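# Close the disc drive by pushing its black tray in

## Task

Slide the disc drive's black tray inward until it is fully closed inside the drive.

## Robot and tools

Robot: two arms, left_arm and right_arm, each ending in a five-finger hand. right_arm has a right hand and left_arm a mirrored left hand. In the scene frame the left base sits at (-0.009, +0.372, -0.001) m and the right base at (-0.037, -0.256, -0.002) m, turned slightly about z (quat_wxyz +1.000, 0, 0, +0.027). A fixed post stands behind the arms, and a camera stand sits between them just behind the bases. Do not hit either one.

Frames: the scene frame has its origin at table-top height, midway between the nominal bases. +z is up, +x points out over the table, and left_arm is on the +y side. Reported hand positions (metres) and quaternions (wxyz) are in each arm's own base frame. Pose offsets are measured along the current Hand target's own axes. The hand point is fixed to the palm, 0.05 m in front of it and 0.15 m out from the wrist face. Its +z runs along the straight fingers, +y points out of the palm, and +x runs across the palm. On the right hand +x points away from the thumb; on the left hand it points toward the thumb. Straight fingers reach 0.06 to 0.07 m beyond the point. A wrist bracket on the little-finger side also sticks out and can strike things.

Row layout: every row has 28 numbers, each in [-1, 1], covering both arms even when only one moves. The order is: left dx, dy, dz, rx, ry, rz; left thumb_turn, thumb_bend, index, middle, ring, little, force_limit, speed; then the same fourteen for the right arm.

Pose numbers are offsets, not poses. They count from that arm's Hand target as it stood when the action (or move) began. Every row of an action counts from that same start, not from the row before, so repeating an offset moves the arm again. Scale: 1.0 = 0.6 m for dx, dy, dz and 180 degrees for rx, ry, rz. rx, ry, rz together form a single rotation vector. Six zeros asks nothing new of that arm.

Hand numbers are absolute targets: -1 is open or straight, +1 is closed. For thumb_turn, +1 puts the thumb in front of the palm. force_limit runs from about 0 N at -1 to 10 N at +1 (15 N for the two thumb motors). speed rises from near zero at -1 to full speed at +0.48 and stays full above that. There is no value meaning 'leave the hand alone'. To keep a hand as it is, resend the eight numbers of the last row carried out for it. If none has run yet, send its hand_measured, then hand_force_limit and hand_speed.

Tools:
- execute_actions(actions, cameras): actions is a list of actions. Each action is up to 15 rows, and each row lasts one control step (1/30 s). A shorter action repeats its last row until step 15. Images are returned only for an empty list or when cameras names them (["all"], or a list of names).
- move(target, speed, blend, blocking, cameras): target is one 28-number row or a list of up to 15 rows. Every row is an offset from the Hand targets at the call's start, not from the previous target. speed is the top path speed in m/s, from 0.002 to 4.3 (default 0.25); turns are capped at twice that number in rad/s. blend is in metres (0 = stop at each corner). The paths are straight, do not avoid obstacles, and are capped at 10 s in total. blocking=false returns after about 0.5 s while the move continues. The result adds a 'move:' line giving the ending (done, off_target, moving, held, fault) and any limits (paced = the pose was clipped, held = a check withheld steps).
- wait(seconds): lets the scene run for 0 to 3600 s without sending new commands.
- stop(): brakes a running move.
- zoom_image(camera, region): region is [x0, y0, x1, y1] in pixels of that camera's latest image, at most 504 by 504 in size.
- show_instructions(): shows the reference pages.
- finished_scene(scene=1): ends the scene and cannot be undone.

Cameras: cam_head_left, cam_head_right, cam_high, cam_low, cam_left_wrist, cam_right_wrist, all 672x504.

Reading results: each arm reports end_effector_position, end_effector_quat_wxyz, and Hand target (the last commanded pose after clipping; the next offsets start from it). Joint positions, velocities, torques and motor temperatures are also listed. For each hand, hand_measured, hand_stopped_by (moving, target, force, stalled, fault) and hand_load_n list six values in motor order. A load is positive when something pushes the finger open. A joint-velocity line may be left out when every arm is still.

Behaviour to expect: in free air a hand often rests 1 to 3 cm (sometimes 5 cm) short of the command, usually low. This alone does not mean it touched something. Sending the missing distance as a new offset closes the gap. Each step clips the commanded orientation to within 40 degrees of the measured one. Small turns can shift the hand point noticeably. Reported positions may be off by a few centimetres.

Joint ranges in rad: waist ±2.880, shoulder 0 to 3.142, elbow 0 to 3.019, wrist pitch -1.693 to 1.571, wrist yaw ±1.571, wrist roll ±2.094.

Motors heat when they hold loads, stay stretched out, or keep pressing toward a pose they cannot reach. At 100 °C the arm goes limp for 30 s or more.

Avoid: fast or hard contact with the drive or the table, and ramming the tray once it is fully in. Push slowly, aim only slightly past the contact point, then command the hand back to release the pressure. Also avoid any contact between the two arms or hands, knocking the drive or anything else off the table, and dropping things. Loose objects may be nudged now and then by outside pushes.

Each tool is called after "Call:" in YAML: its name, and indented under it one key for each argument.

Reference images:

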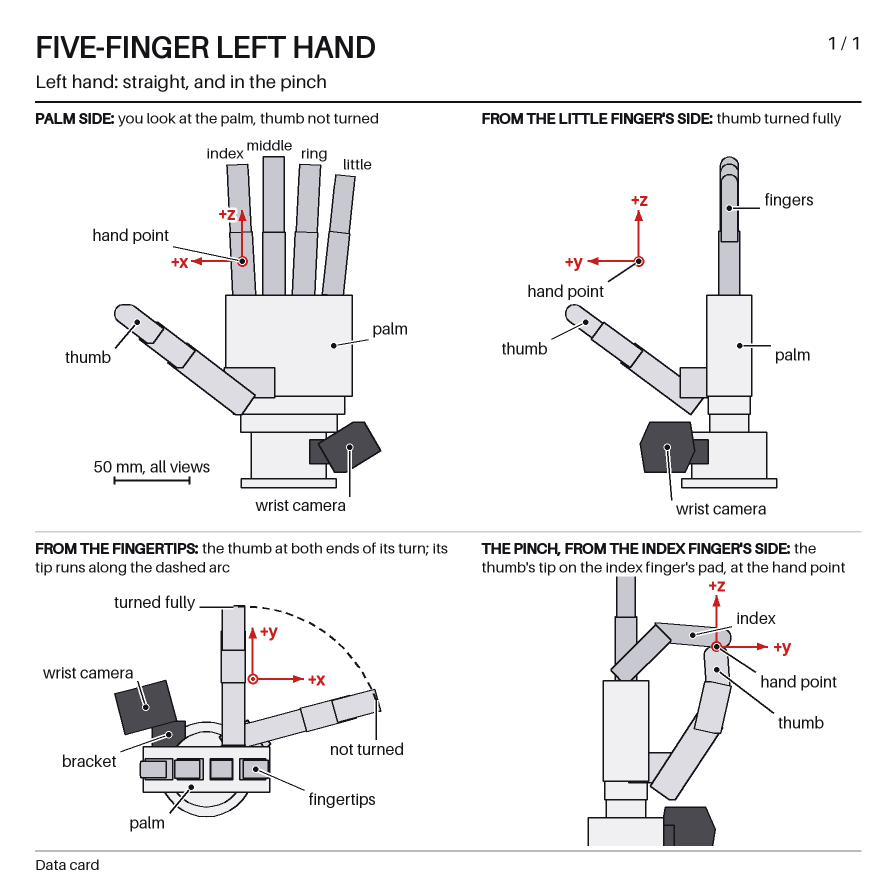

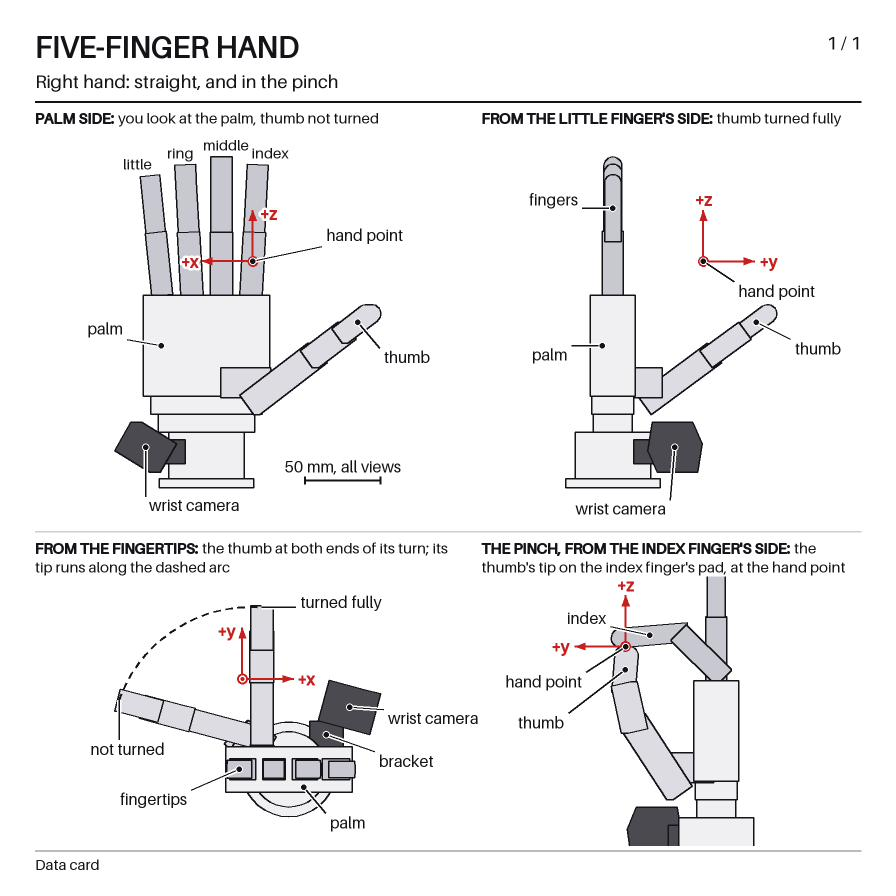

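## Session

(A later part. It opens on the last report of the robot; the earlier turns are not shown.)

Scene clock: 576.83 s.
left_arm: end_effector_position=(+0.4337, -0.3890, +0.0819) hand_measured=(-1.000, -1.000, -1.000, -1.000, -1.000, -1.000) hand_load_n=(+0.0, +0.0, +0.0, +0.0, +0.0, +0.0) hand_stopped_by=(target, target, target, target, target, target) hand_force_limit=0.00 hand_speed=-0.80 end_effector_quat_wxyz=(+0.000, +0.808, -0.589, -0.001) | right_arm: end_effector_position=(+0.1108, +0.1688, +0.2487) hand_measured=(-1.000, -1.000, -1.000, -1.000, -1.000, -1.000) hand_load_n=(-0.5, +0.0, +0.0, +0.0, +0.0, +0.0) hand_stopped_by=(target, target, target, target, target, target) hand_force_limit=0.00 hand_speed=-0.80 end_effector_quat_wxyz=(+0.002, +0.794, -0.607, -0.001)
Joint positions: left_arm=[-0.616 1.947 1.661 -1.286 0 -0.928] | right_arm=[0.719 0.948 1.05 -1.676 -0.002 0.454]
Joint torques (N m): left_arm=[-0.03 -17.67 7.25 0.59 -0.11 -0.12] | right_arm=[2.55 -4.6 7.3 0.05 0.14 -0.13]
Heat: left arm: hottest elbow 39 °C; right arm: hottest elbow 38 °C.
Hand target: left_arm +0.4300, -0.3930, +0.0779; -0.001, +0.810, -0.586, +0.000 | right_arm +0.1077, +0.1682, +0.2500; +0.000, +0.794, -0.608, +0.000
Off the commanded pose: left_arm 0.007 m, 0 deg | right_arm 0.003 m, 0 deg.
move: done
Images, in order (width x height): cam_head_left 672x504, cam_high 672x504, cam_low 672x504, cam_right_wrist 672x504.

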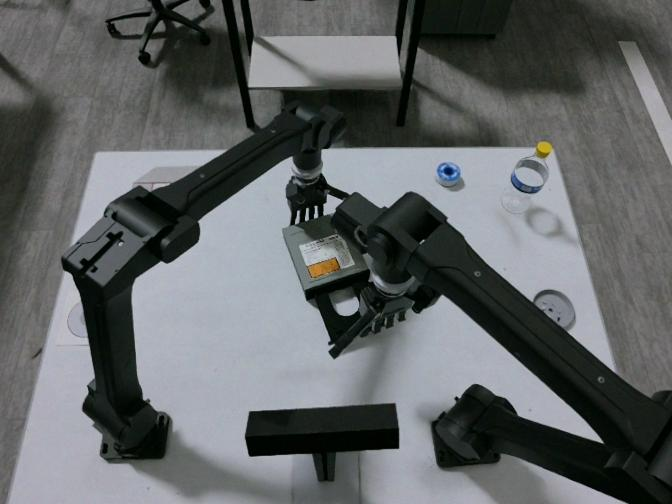

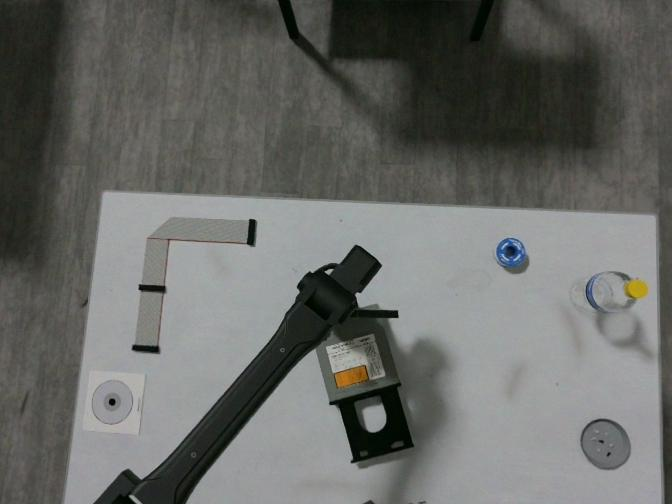

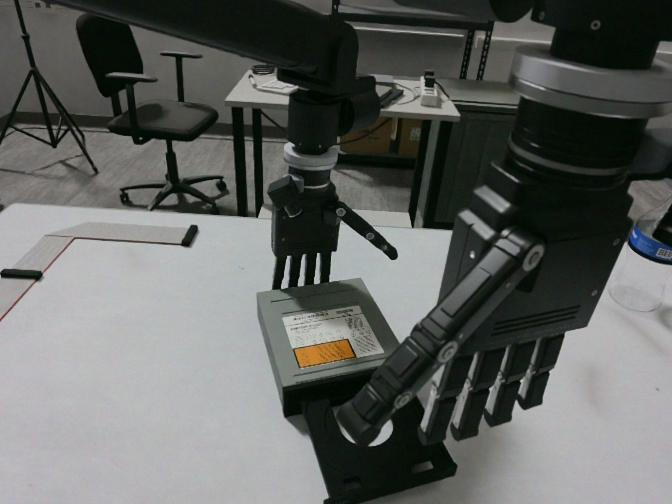

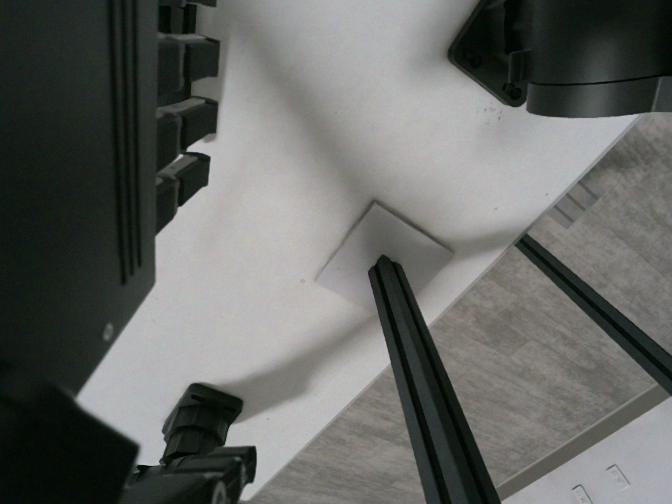

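Call:
move:
  target: [0,0,0,0,0,0,-1,-1,-1,-1,-1,-1,0,-0.8, 0,0,0.2167,0,0,0,-1,-1,-1,-1,-1,-1,0,-0.8]
  speed: 0.15
  cameras: ["cam_right_wrist","cam_low","cam_high","cam_head_left","cam_head_right"]

Call:
zoom_image:
  camera: "cam_high"
  region: [300, 370, 460, 504]

Scene clock: 589.33 s.
left_arm: end_effector_position=(+0.4337, -0.3890, +0.0819) hand_measured=(-1.000, -1.000, -1.000, -1.000, -1.000, -1.000) hand_load_n=(+0.0, +0.0, +0.0, +0.0, +0.0, +0.0) hand_stopped_by=(target, target, target, target, target, target) hand_force_limit=0.00 hand_speed=-0.80 end_effector_quat_wxyz=(+0.000, +0.808, -0.589, -0.001) | right_arm: end_effector_position=(+0.1066, +0.1651, +0.1213) hand_measured=(-1.000, -1.000, -1.000, -1.000, -1.000, -1.000) hand_load_n=(+0.0, +0.0, +0.0, +0.0, +0.0, +0.0) hand_stopped_by=(target, target, target, target, target, target) hand_force_limit=0.00 hand_speed=-0.80 end_effector_quat_wxyz=(+0.002, +0.794, -0.608, -0.001)
Joint positions: left_arm=[-0.616 1.947 1.661 -1.286 0 -0.928] | right_arm=[0.719 0.958 0.72 -1.337 -0.002 0.454]
Joint torques (N m): left_arm=[0.21 -17.67 7.28 0.57 -0.1 -0.11] | right_arm=[2.55 -3.55 7.19 0.54 0.13 -0.12]
Heat: left arm: hottest elbow 39 °C; right arm: hottest elbow 37 °C.
Hand target: left_arm +0.4300, -0.3930, +0.0779; -0.001, +0.810, -0.586, +0.000 | right_arm +0.1077, +0.1681, +0.1200; +0.000, +0.794, -0.608, +0.000
Off the commanded pose: left_arm 0.007 m, 0 deg | right_arm 0.003 m, 0 deg.
move: done
Images, in order (width x height): cam_head_left 672x504, cam_head_right 672x504, cam_high 672x504, cam_low 672x504, cam_right_wrist 672x504.

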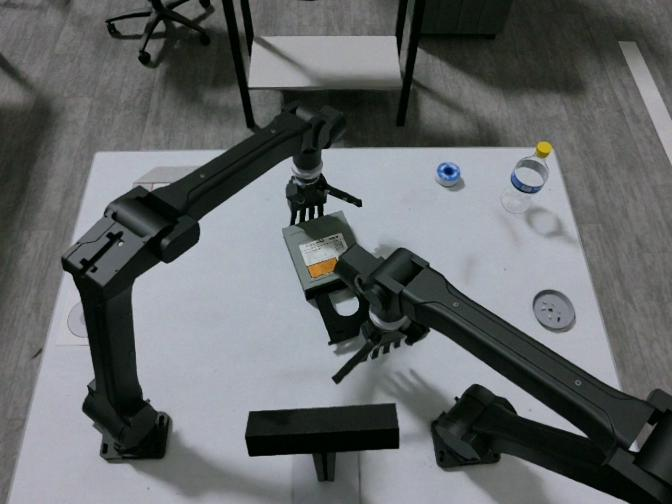

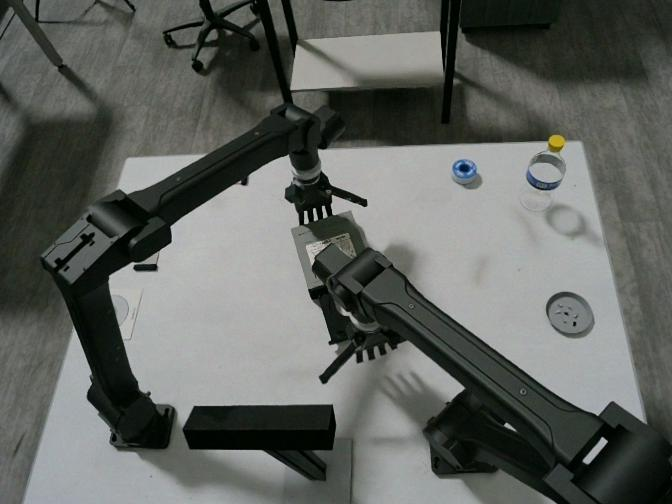

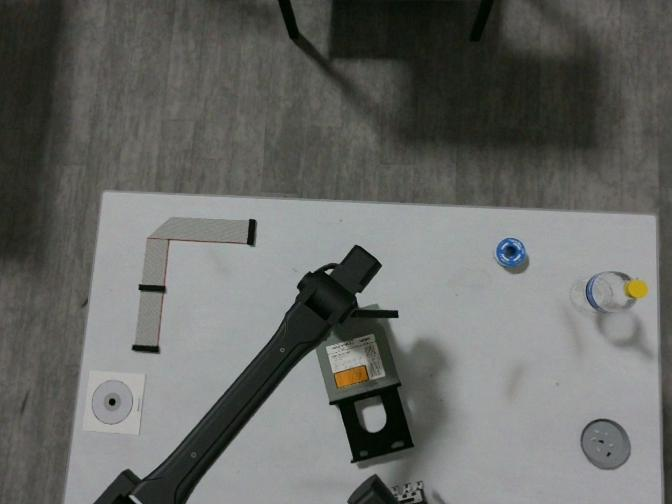

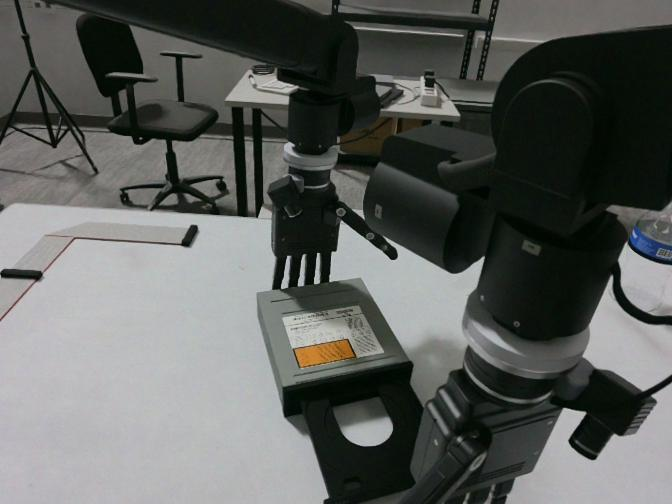

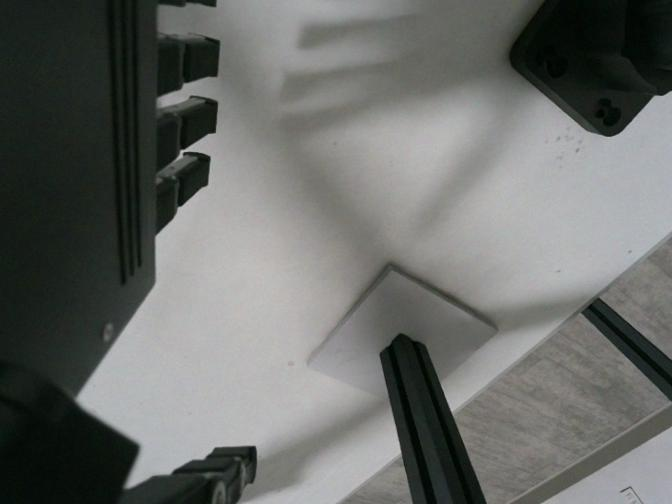

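Scaled by 3.150 from the camera's image (finer frame: 960x720).

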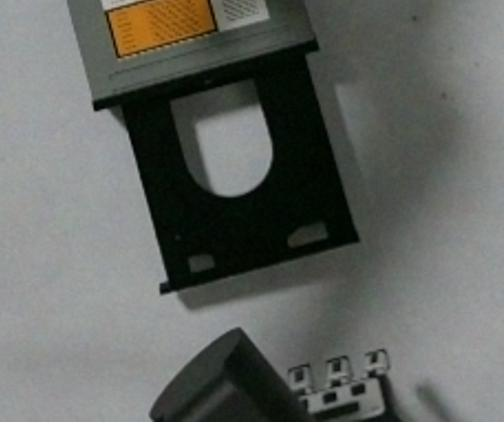

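Call:
move:
  target: [0,0,0,0,0,0,-1,-1,-1,-1,-1,-1,0,-0.8, -0.0317,-0.0333,0.0617,0,0,0,-1,-1,-1,-1,-1,-1,0,-0.8]
  speed: 0.08
  cameras: ["cam_right_wrist","cam_low","cam_high","cam_head_left","cam_head_right"]

Call:
zoom_image:
  camera: "cam_high"
  region: [300, 370, 460, 504]

Call:
zoom_image:
  camera: "cam_head_right"
  region: [280, 260, 450, 430]

Scene clock: 600.53 s.
left_arm: end_effector_position=(+0.4337, -0.3890, +0.0819) hand_measured=(-1.000, -1.000, -1.000, -1.000, -1.000, -1.000) hand_load_n=(+0.0, +0.0, +0.0, +0.0, +0.0, +0.0) hand_stopped_by=(target, target, target, target, target, target) hand_force_limit=0.00 hand_speed=-0.80 end_effector_quat_wxyz=(+0.000, +0.808, -0.589, -0.001) | right_arm: end_effector_position=(+0.1222, +0.1890, +0.0850) hand_measured=(-1.000, -1.000, -1.000, -1.000, -1.000, -1.000) hand_load_n=(+0.0, +0.0, +0.0, +0.0, +0.0, +0.0) hand_stopped_by=(target, target, target, target, target, target) hand_force_limit=0.00 hand_speed=-0.80 end_effector_quat_wxyz=(+0.001, +0.794, -0.608, -0.001)
Joint positions: left_arm=[-0.616 1.947 1.661 -1.286 0 -0.928] | right_arm=[0.749 1.082 0.696 -1.188 -0.002 0.485]
Joint torques (N m): left_arm=[0.09 -17.73 7.25 0.58 -0.1 -0.11] | right_arm=[2.61 -4.72 6.65 0.65 0.11 -0.13]
Heat: left arm: hottest elbow 38 °C; right arm: hottest elbow 36 °C.
Hand target: left_arm +0.4300, -0.3930, +0.0779; -0.001, +0.810, -0.586, +0.000 | right_arm +0.1220, +0.1916, +0.0829; +0.000, +0.794, -0.608, +0.000
Off the commanded pose: left_arm 0.007 m, 0 deg | right_arm 0.003 m, 0 deg.
move: done
Images, in order (width x height): cam_head_left 672x504, cam_head_right 672x504, cam_high 672x504, cam_low 672x504, cam_right_wrist 672x504.

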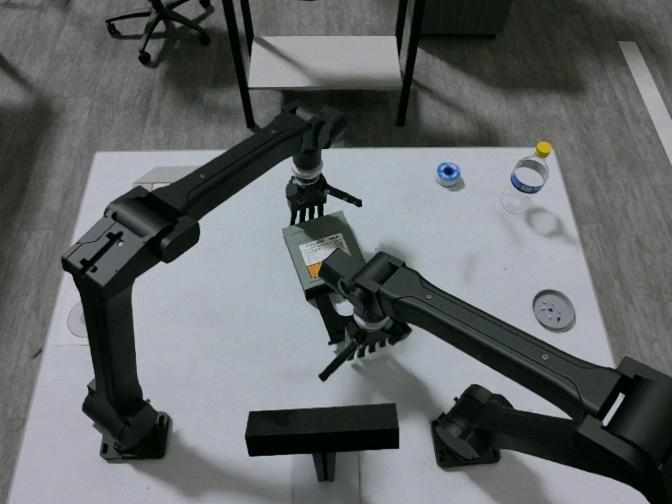

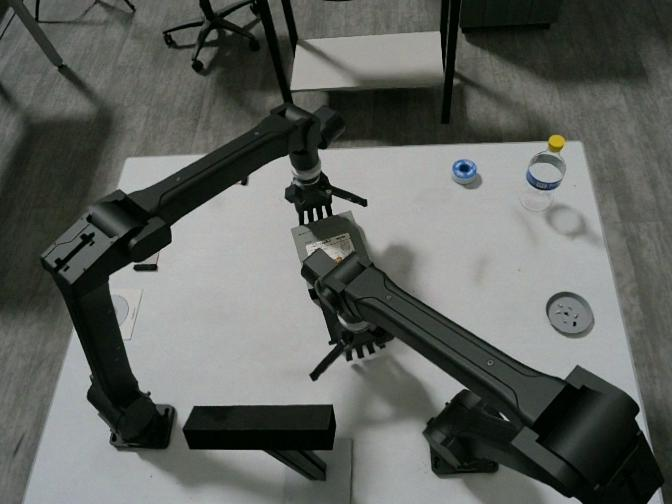

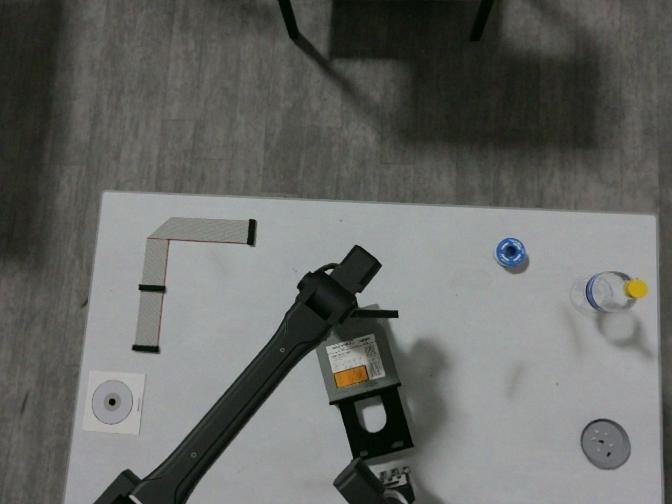

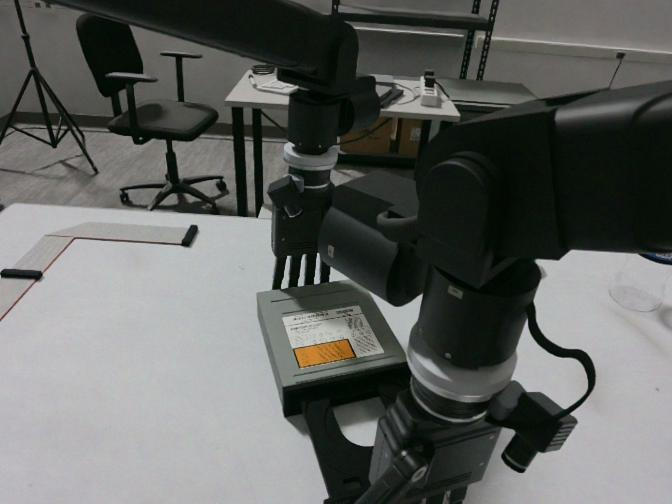

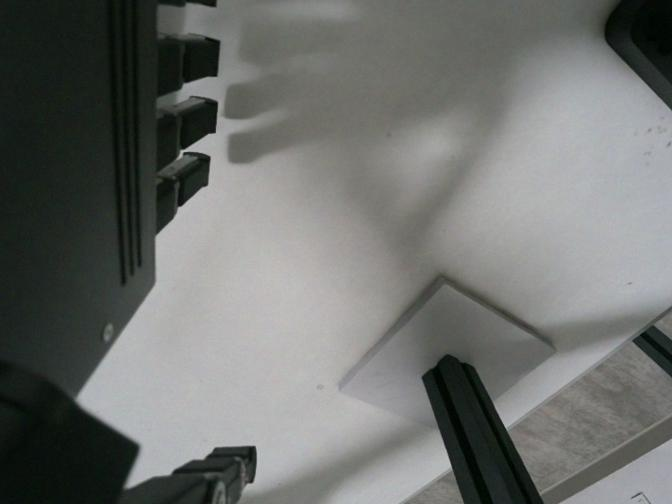

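Scaled by 3.150 from the camera's image (finer frame: 960x720).

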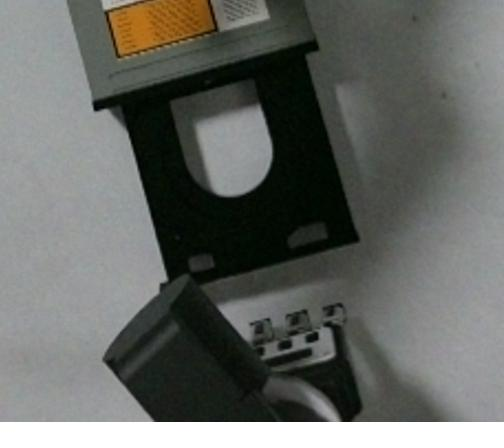

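Scaled by 2.965 from the camera's image (finer frame: 960x720).

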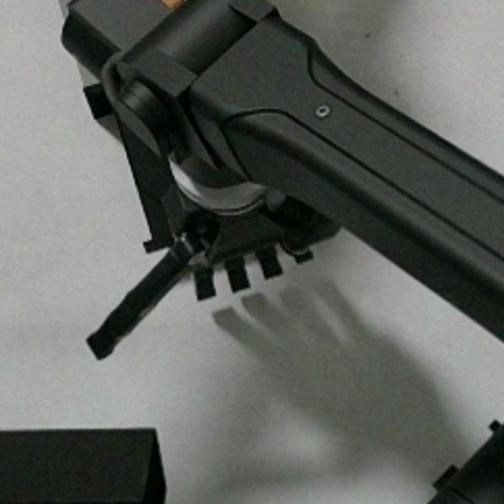

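Call:
move:
  target: [0,0,0,0,0,0,-1,-1,-1,-1,-1,-1,0,-0.8, -0.0033,-0.05,0.006,0,0,-0.0139,-1,-1,-1,-1,-1,-1,0,-0.8]
  speed: 0.05
  cameras: ["cam_low","cam_high","cam_head_right"]

Call:
zoom_image:
  camera: "cam_high"
  region: [300, 370, 460, 504]

Scene clock: 614.03 s.
left_arm: end_effector_position=(+0.4337, -0.3890, +0.0819) hand_measured=(-1.000, -1.000, -1.000, -1.000, -1.000, -1.000) hand_load_n=(+0.0, +0.0, +0.0, +0.0, +0.0, +0.0) hand_stopped_by=(target, target, target, target, target, target) hand_force_limit=0.00 hand_speed=-0.80 end_effector_quat_wxyz=(+0.000, +0.808, -0.589, -0.001) | right_arm: end_effector_position=(+0.1313, +0.1892, +0.0755) hand_measured=(-1.000, -1.000, -1.000, -1.000, -1.000, -1.000) hand_load_n=(+0.0, +0.0, +0.0, -5.0, +0.0, +0.0) hand_stopped_by=(target, target, target, target, target, target) hand_force_limit=0.00 hand_speed=-0.80 end_effector_quat_wxyz=(+0.018, +0.808, -0.588, -0.005)
Joint positions: left_arm=[-0.616 1.947 1.661 -1.286 0 -0.928] | right_arm=[0.733 1.156 0.715 -1.169 -0.002 0.421]
Joint torques (N m): left_arm=[0.09 -17.73 7.21 0.61 -0.1 -0.12] | right_arm=[0.62 -4.07 9.35 1.22 0.19 -0.26]
Heat: left arm: hottest elbow 38 °C; right arm: hottest elbow 36 °C.
Hand target: left_arm +0.4300, -0.3930, +0.0779; -0.001, +0.810, -0.586, +0.000 | right_arm +0.1505, +0.2013, +0.0794; +0.000, +0.807, -0.590, +0.000
Off the commanded pose: left_arm 0.007 m, 0 deg | right_arm 0.023 m, 2 deg.
move: off_target (right_arm)
Images, in order (width x height): cam_head_right 672x504, cam_high 672x504, cam_low 672x504.

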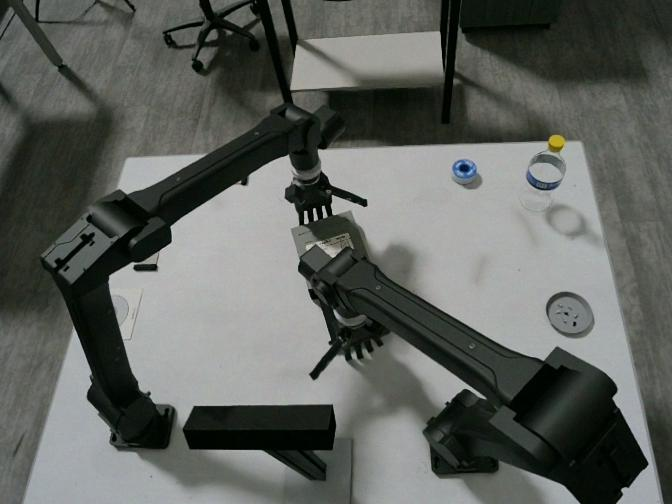

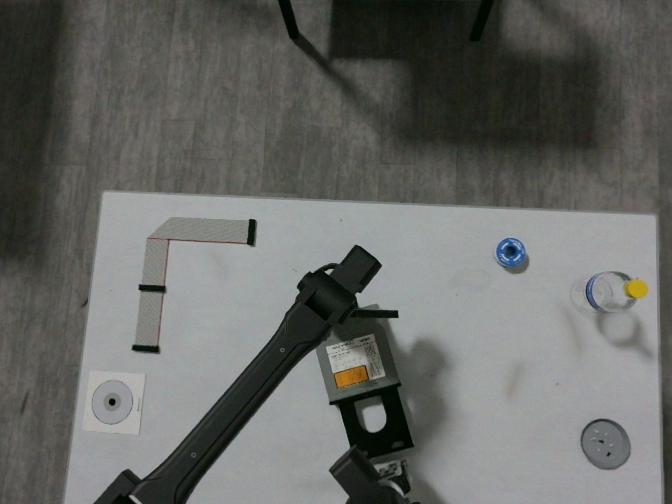

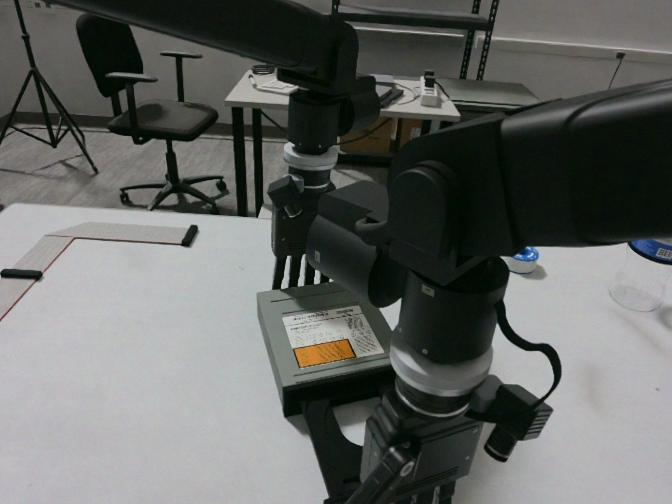

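Scaled by 3.150 from the camera's image (finer frame: 960x720).

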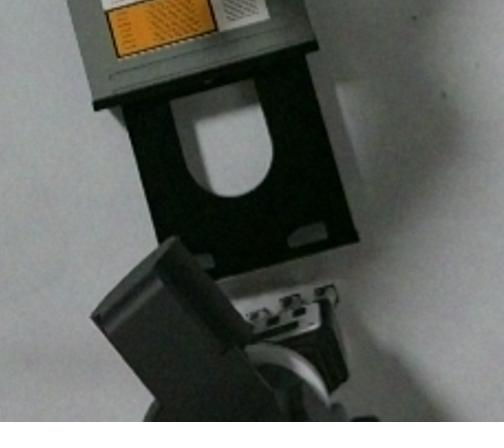

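Call:
move:
  target: [0,0,0,0,0,0,-1,-1,-1,-1,-1,-1,0,-0.8, 0.0095,0.0367,-0.026,0,0,0,-1,-1,-1,-1,-1,-1,0,-0.8]
  speed: 0.05
  cameras: ["cam_high","cam_head_right","cam_right_wrist"]

Call:
zoom_image:
  camera: "cam_high"
  region: [300, 370, 460, 504]

Call:
zoom_image:
  camera: "cam_head_right"
  region: [280, 260, 450, 430]

Scene clock: 626.53 s.
left_arm: end_effector_position=(+0.4337, -0.3890, +0.0819) hand_measured=(-1.000, -1.000, -1.000, -1.000, -1.000, -1.000) hand_load_n=(+0.0, +0.0, +0.0, +0.0, +0.0, +0.0) hand_stopped_by=(target, target, target, target, target, target) hand_force_limit=0.00 hand_speed=-0.80 end_effector_quat_wxyz=(+0.000, +0.808, -0.589, -0.001) | right_arm: end_effector_position=(+0.1269, +0.1850, +0.0876) hand_measured=(-1.000, -1.000, -1.000, -1.000, -1.000, -1.000) hand_load_n=(+0.0, +0.0, +0.0, +0.0, +0.0, +0.0) hand_stopped_by=(target, target, target, target, target, target) hand_force_limit=0.00 hand_speed=-0.80 end_effector_quat_wxyz=(+0.008, +0.809, -0.588, -0.003)
Joint positions: left_arm=[-0.616 1.947 1.661 -1.286 0 -0.928] | right_arm=[0.733 1.103 0.715 -1.201 -0.002 0.42]
Joint torques (N m): left_arm=[0.03 -17.73 7.23 0.61 -0.11 -0.12] | right_arm=[1.79 -6.01 8.18 -0.16 0.12 -0.14]
Heat: left arm: hottest elbow 38 °C; right arm: hottest elbow 37 °C.
Hand target: left_arm +0.4300, -0.3930, +0.0779; -0.001, +0.810, -0.586, +0.000 | right_arm +0.1312, +0.1892, +0.0950; +0.000, +0.807, -0.591, +0.000
Off the commanded pose: left_arm 0.007 m, 0 deg | right_arm 0.010 m, 1 deg.
move: done
Images, in order (width x height): cam_head_right 672x504, cam_high 672x504, cam_right_wrist 672x504.

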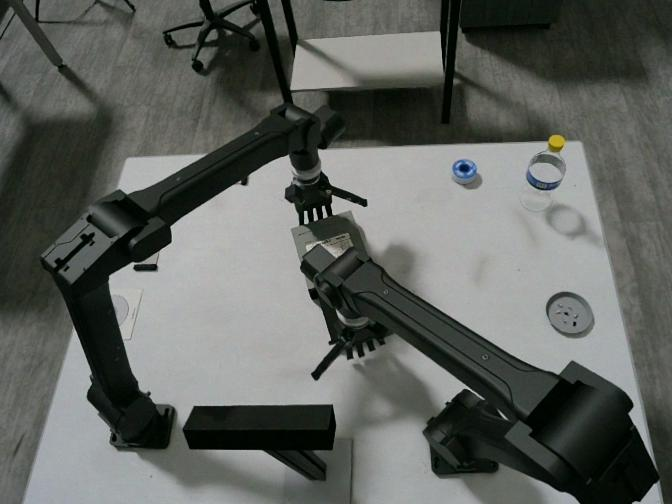

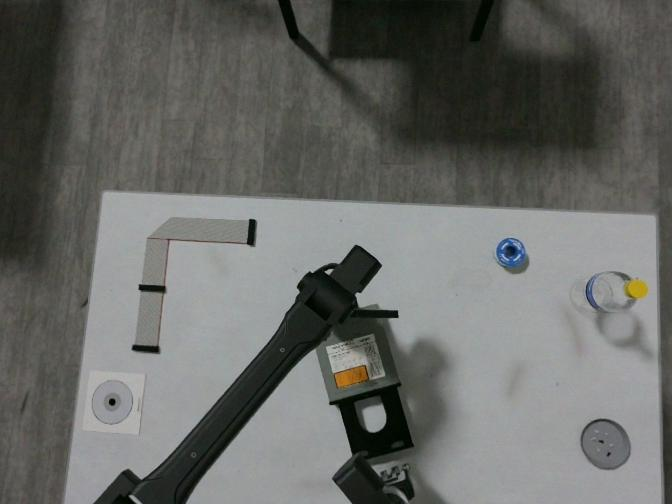

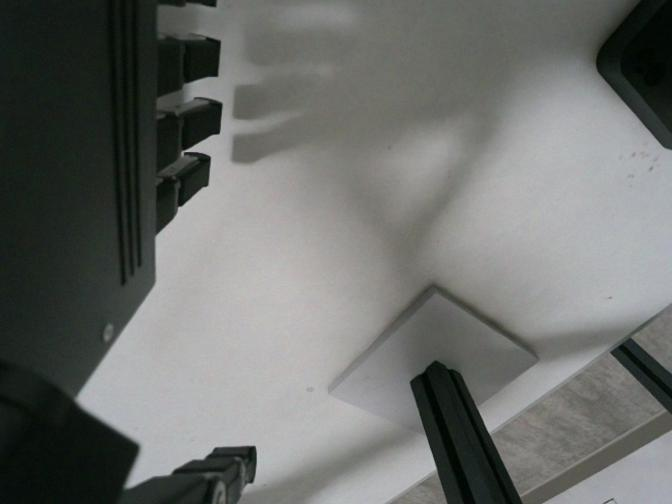

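Scaled by 3.150 from the camera's image (finer frame: 960x720).

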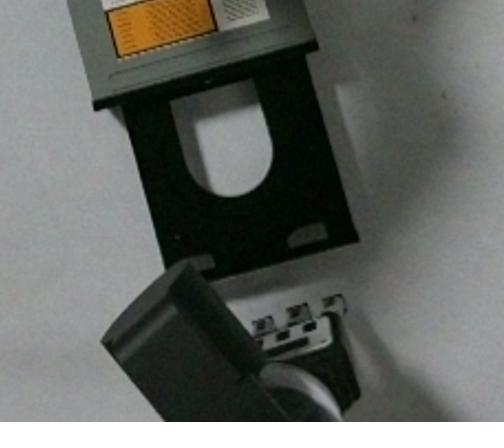

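Scaled by 2.965 from the camera's image (finer frame: 960x720).

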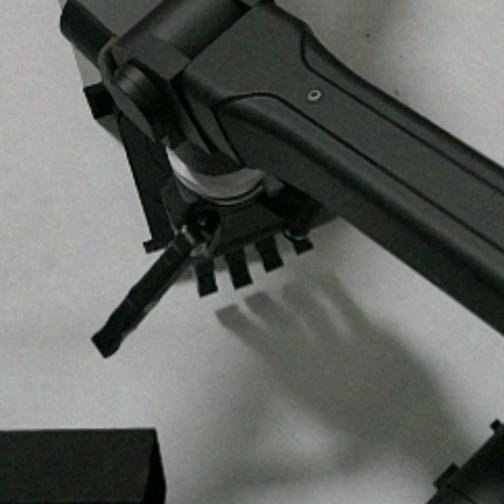

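Call:
move:
  target: [0,0,0,0,0,0,-1,-1,-1,-1,-1,-1,0,-0.8, -0.0083,-0.0417,0.006,0,0,0,-1,-1,-1,-1,-1,-1,0,-0.8]
  speed: 0.05
  cameras: ["cam_high","cam_low"]

Call:
zoom_image:
  camera: "cam_high"
  region: [300, 370, 460, 504]

Scene clock: 656.37 s.
left_arm: end_effector_position=(+0.4337, -0.3890, +0.0819) hand_measured=(-1.000, -1.000, -1.000, -1.000, -1.000, -1.000) hand_load_n=(+0.0, +0.0, +0.0, +0.0, +0.0, +0.0) hand_stopped_by=(target, target, target, target, target, target) hand_force_limit=0.00 hand_speed=-0.80 end_effector_quat_wxyz=(+0.000, +0.808, -0.589, -0.001) | right_arm: end_effector_position=(+0.1369, +0.1909, +0.0815) hand_measured=(-1.000, -1.000, -1.000, -1.000, -1.000, -1.000) hand_load_n=(+0.0, +0.0, +0.0, +0.0, +0.0, +0.0) hand_stopped_by=(target, target, target, target, target, target) hand_force_limit=0.00 hand_speed=-0.80 end_effector_quat_wxyz=(+0.020, +0.807, -0.591, -0.005)
Joint positions: left_arm=[-0.616 1.947 1.661 -1.286 0 -0.928] | right_arm=[0.724 1.165 0.739 -1.187 -0.001 0.417]
Joint torques (N m): left_arm=[0.03 -17.85 7.25 0.53 -0.1 -0.11] | right_arm=[0.97 -5.42 9.59 0.51 0.12 -0.3]
Heat: left arm: hottest elbow 38 °C; right arm: hottest elbow 38 °C.
Hand target: left_arm +0.4300, -0.3930, +0.0779; -0.001, +0.810, -0.586, +0.000 | right_arm +0.1536, +0.2016, +0.0914; +0.000, +0.807, -0.590, +0.001
Off the commanded pose: left_arm 0.007 m, 0 deg | right_arm 0.022 m, 2 deg.
move: off_target (right_arm)

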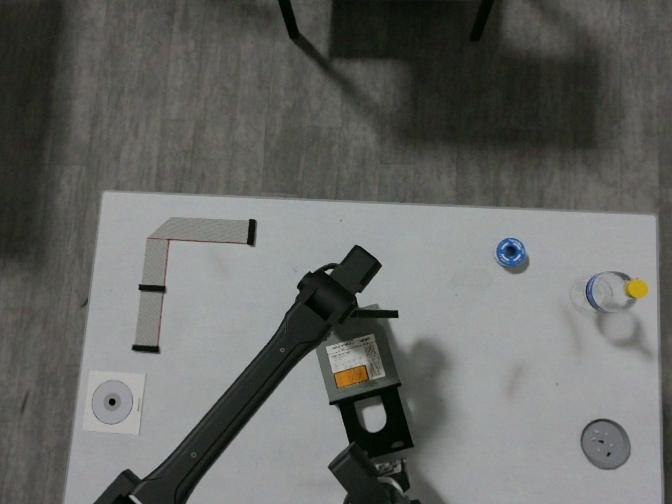

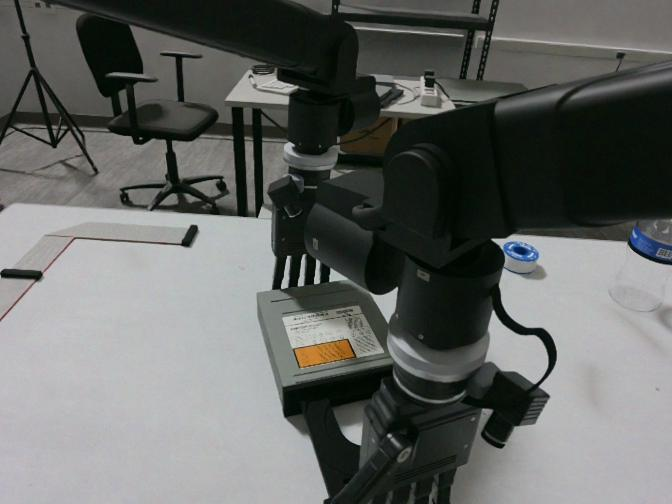

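Scaled by 3.150 from the camera's image (finer frame: 960x720).

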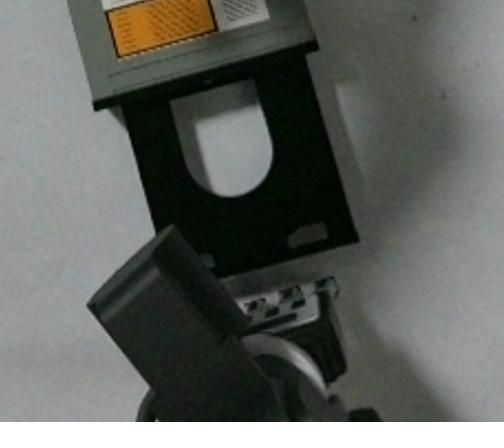

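Call:
execute_actions:
  actions: []

Call:
zoom_image:
  camera: "cam_head_right"
  region: [290, 280, 420, 380]

Call:
zoom_image:
  camera: "cam_high"
  region: [340, 430, 440, 504]

Call:
zoom_image:
  camera: "cam_low"
  region: [280, 360, 520, 504]

Scene clock: 678.37 s.
left_arm: end_effector_position=(+0.4337, -0.3890, +0.0819) hand_measured=(-1.000, -1.000, -1.000, -1.000, -1.000, -1.000) hand_load_n=(+0.0, +0.0, +0.0, +0.0, +0.0, +0.5) hand_stopped_by=(target, target, target, target, target, target) hand_force_limit=0.00 hand_speed=-0.80 end_effector_quat_wxyz=(+0.000, +0.808, -0.589, -0.001) | right_arm: end_effector_position=(+0.1369, +0.1909, +0.0815) hand_measured=(-1.000, -1.000, -1.000, -1.000, -1.000, -1.000) hand_load_n=(+0.0, +0.0, +0.0, +0.0, +0.0, +0.0) hand_stopped_by=(target, target, target, target, target, target) hand_force_limit=0.00 hand_speed=-0.80 end_effector_quat_wxyz=(+0.020, +0.807, -0.591, -0.005)
Joint positions: left_arm=[-0.616 1.947 1.661 -1.286 0 -0.928] | right_arm=[0.724 1.165 0.739 -1.187 -0.001 0.417]
Joint velocities: within noise
Joint torques (N m): left_arm=[0.03 -17.73 7.3 0.57 -0.1 -0.12] | right_arm=[0.91 -5.6 9.61 0.53 0.11 -0.29]
Motor temperatures (°C): left_arm=[28 37 37 25 23 24] | right_arm=[27 28 38 24 26 23]
Heat: left arm: hottest shoulder 37 °C; right arm: hottest elbow 38 °C.
Hand target: left_arm +0.4300, -0.3930, +0.0779; -0.001, +0.810, -0.586, +0.000 | right_arm +0.1536, +0.2016, +0.0914; +0.000, +0.807, -0.590, +0.001
Off the commanded pose: left_arm 0.007 m, 0 deg | right_arm 0.022 m, 2 deg.

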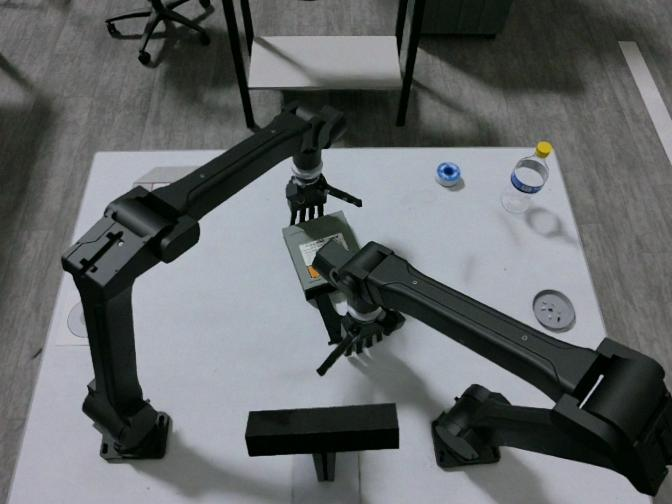

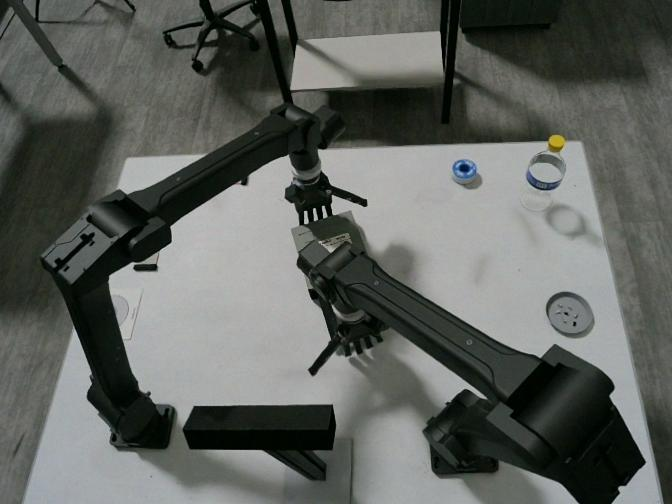

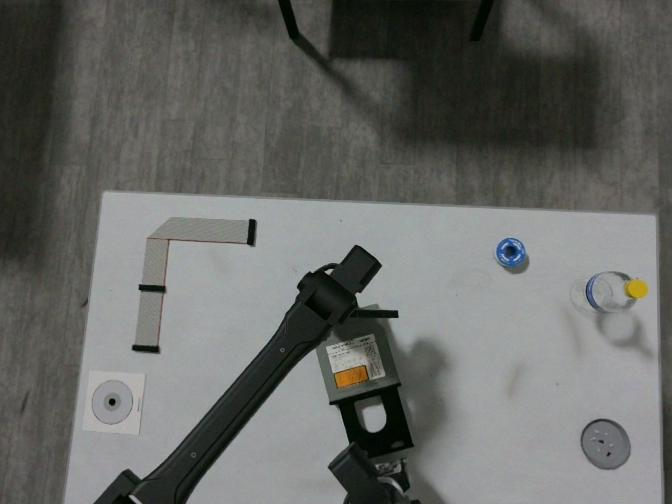

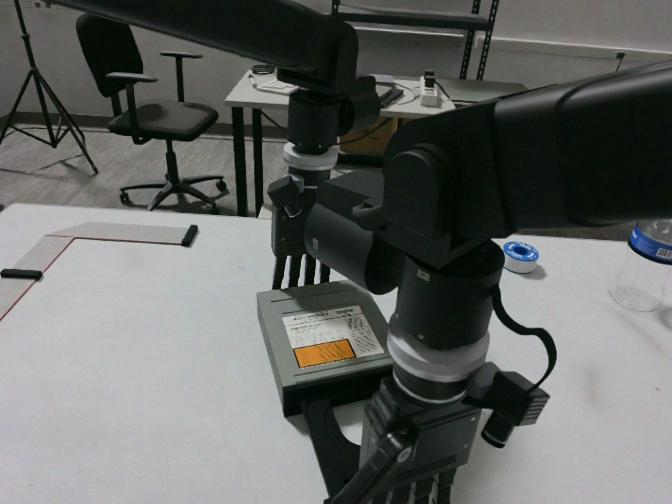

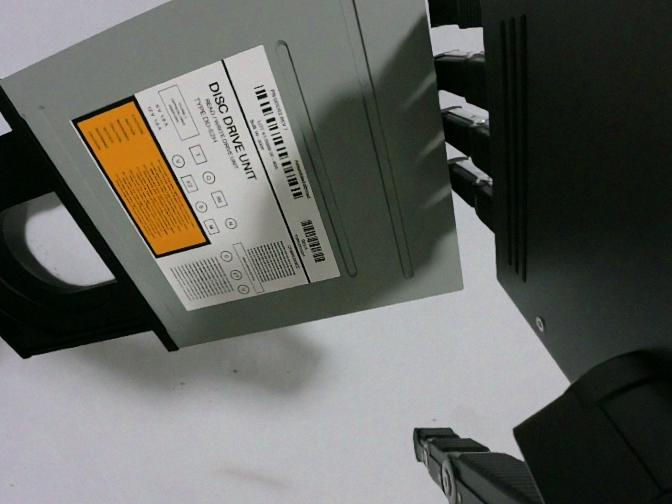

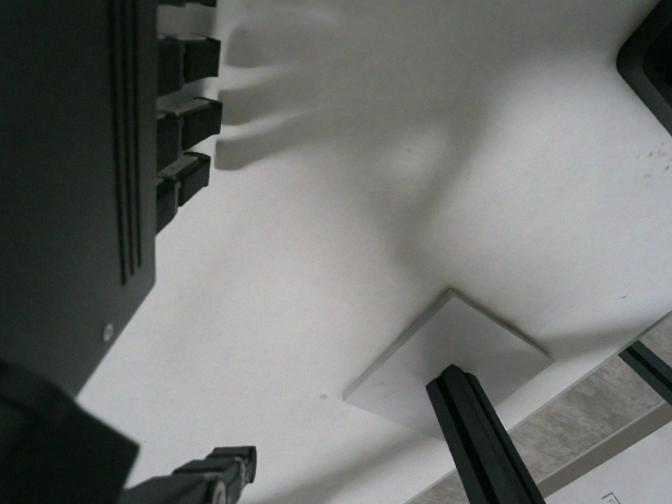

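Scaled by 3.877 from the camera's image (finer frame: 960x720).

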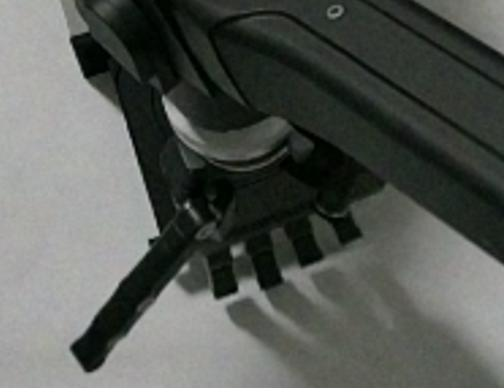

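Scaled by 5.040 from the camera's image (finer frame: 960x720).

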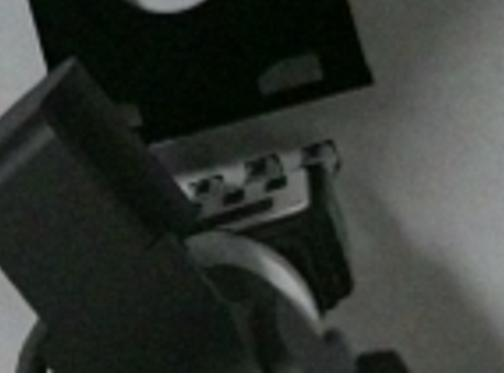

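Scaled by 2.100 from the camera's image (finer frame: 960x720).

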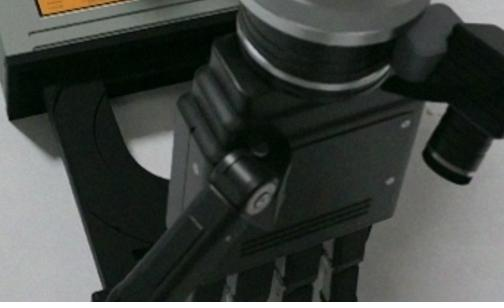

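Call:
move:
  target: [0,0,0,0,0,0,-1,-1,-1,-1,-1,-1,0,-0.8, 0,-0.025,-0.008,0,0,0,-1,-1,-1,-1,-1,-1,0,-0.8]
  speed: 0.05
  cameras: ["cam_high","cam_low"]

Call:
zoom_image:
  camera: "cam_high"
  region: [300, 370, 460, 504]

Scene clock: 698.50 s.
left_arm: end_effector_position=(+0.4337, -0.3890, +0.0819) hand_measured=(-1.000, -1.000, -1.000, -1.000, -1.000, -1.000) hand_load_n=(+0.0, +0.0, +0.0, +0.0, +0.0, +0.5) hand_stopped_by=(target, target, target, target, target, target) hand_force_limit=0.00 hand_speed=-0.80 end_effector_quat_wxyz=(+0.000, +0.808, -0.589, -0.001) | right_arm: end_effector_position=(+0.1521, +0.1970, +0.0862) hand_measured=(-1.000, -1.000, -1.000, -1.000, -1.000, -1.000) hand_load_n=(+0.0, +0.0, +0.0, +0.0, +0.0, +0.0) hand_stopped_by=(target, target, target, target, target, target) hand_force_limit=0.00 hand_speed=-0.80 end_effector_quat_wxyz=(+0.017, +0.807, -0.591, -0.004)
Joint positions: left_arm=[-0.616 1.947 1.661 -1.286 0 -0.928] | right_arm=[0.705 1.199 0.78 -1.187 -0.001 0.398]
Joint torques (N m): left_arm=[0.03 -17.67 7.23 0.55 -0.1 -0.12] | right_arm=[0.91 -6.01 9.7 0.31 0.11 -0.32]
Heat: left arm: hottest shoulder 37 °C; right arm: hottest elbow 39 °C.
Hand target: left_arm +0.4300, -0.3930, +0.0779; -0.001, +0.810, -0.586, +0.000 | right_arm +0.1679, +0.2062, +0.0962; +0.000, +0.807, -0.590, +0.000
Off the commanded pose: left_arm 0.007 m, 0 deg | right_arm 0.021 m, 2 deg.
move: off_target (right_arm)

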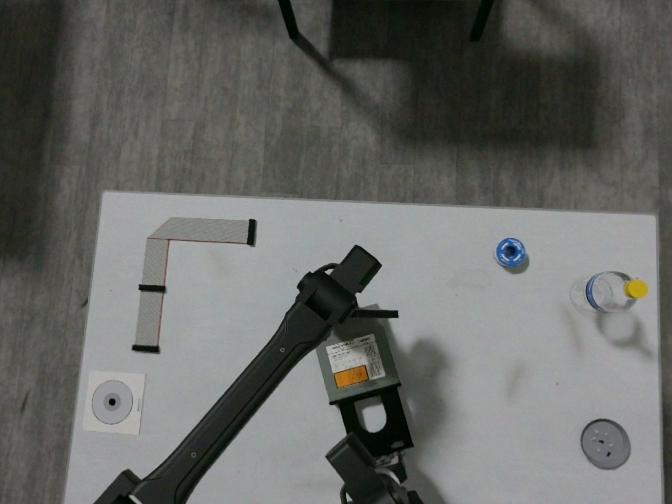

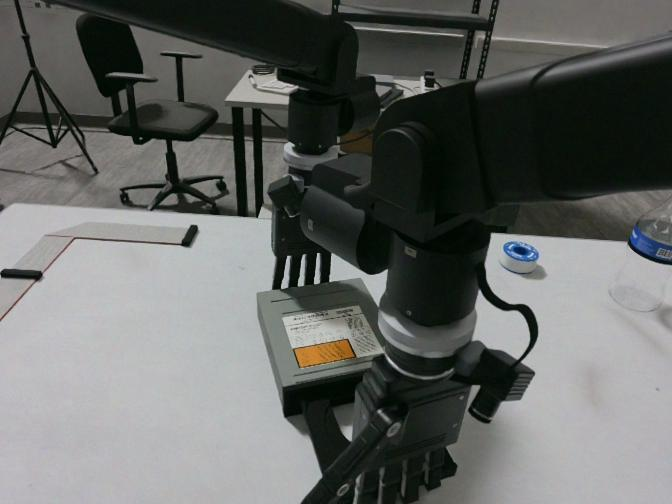

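Scaled by 3.150 from the camera's image (finer frame: 960x720).

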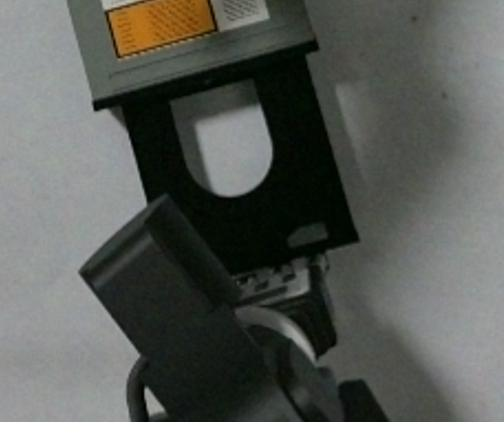

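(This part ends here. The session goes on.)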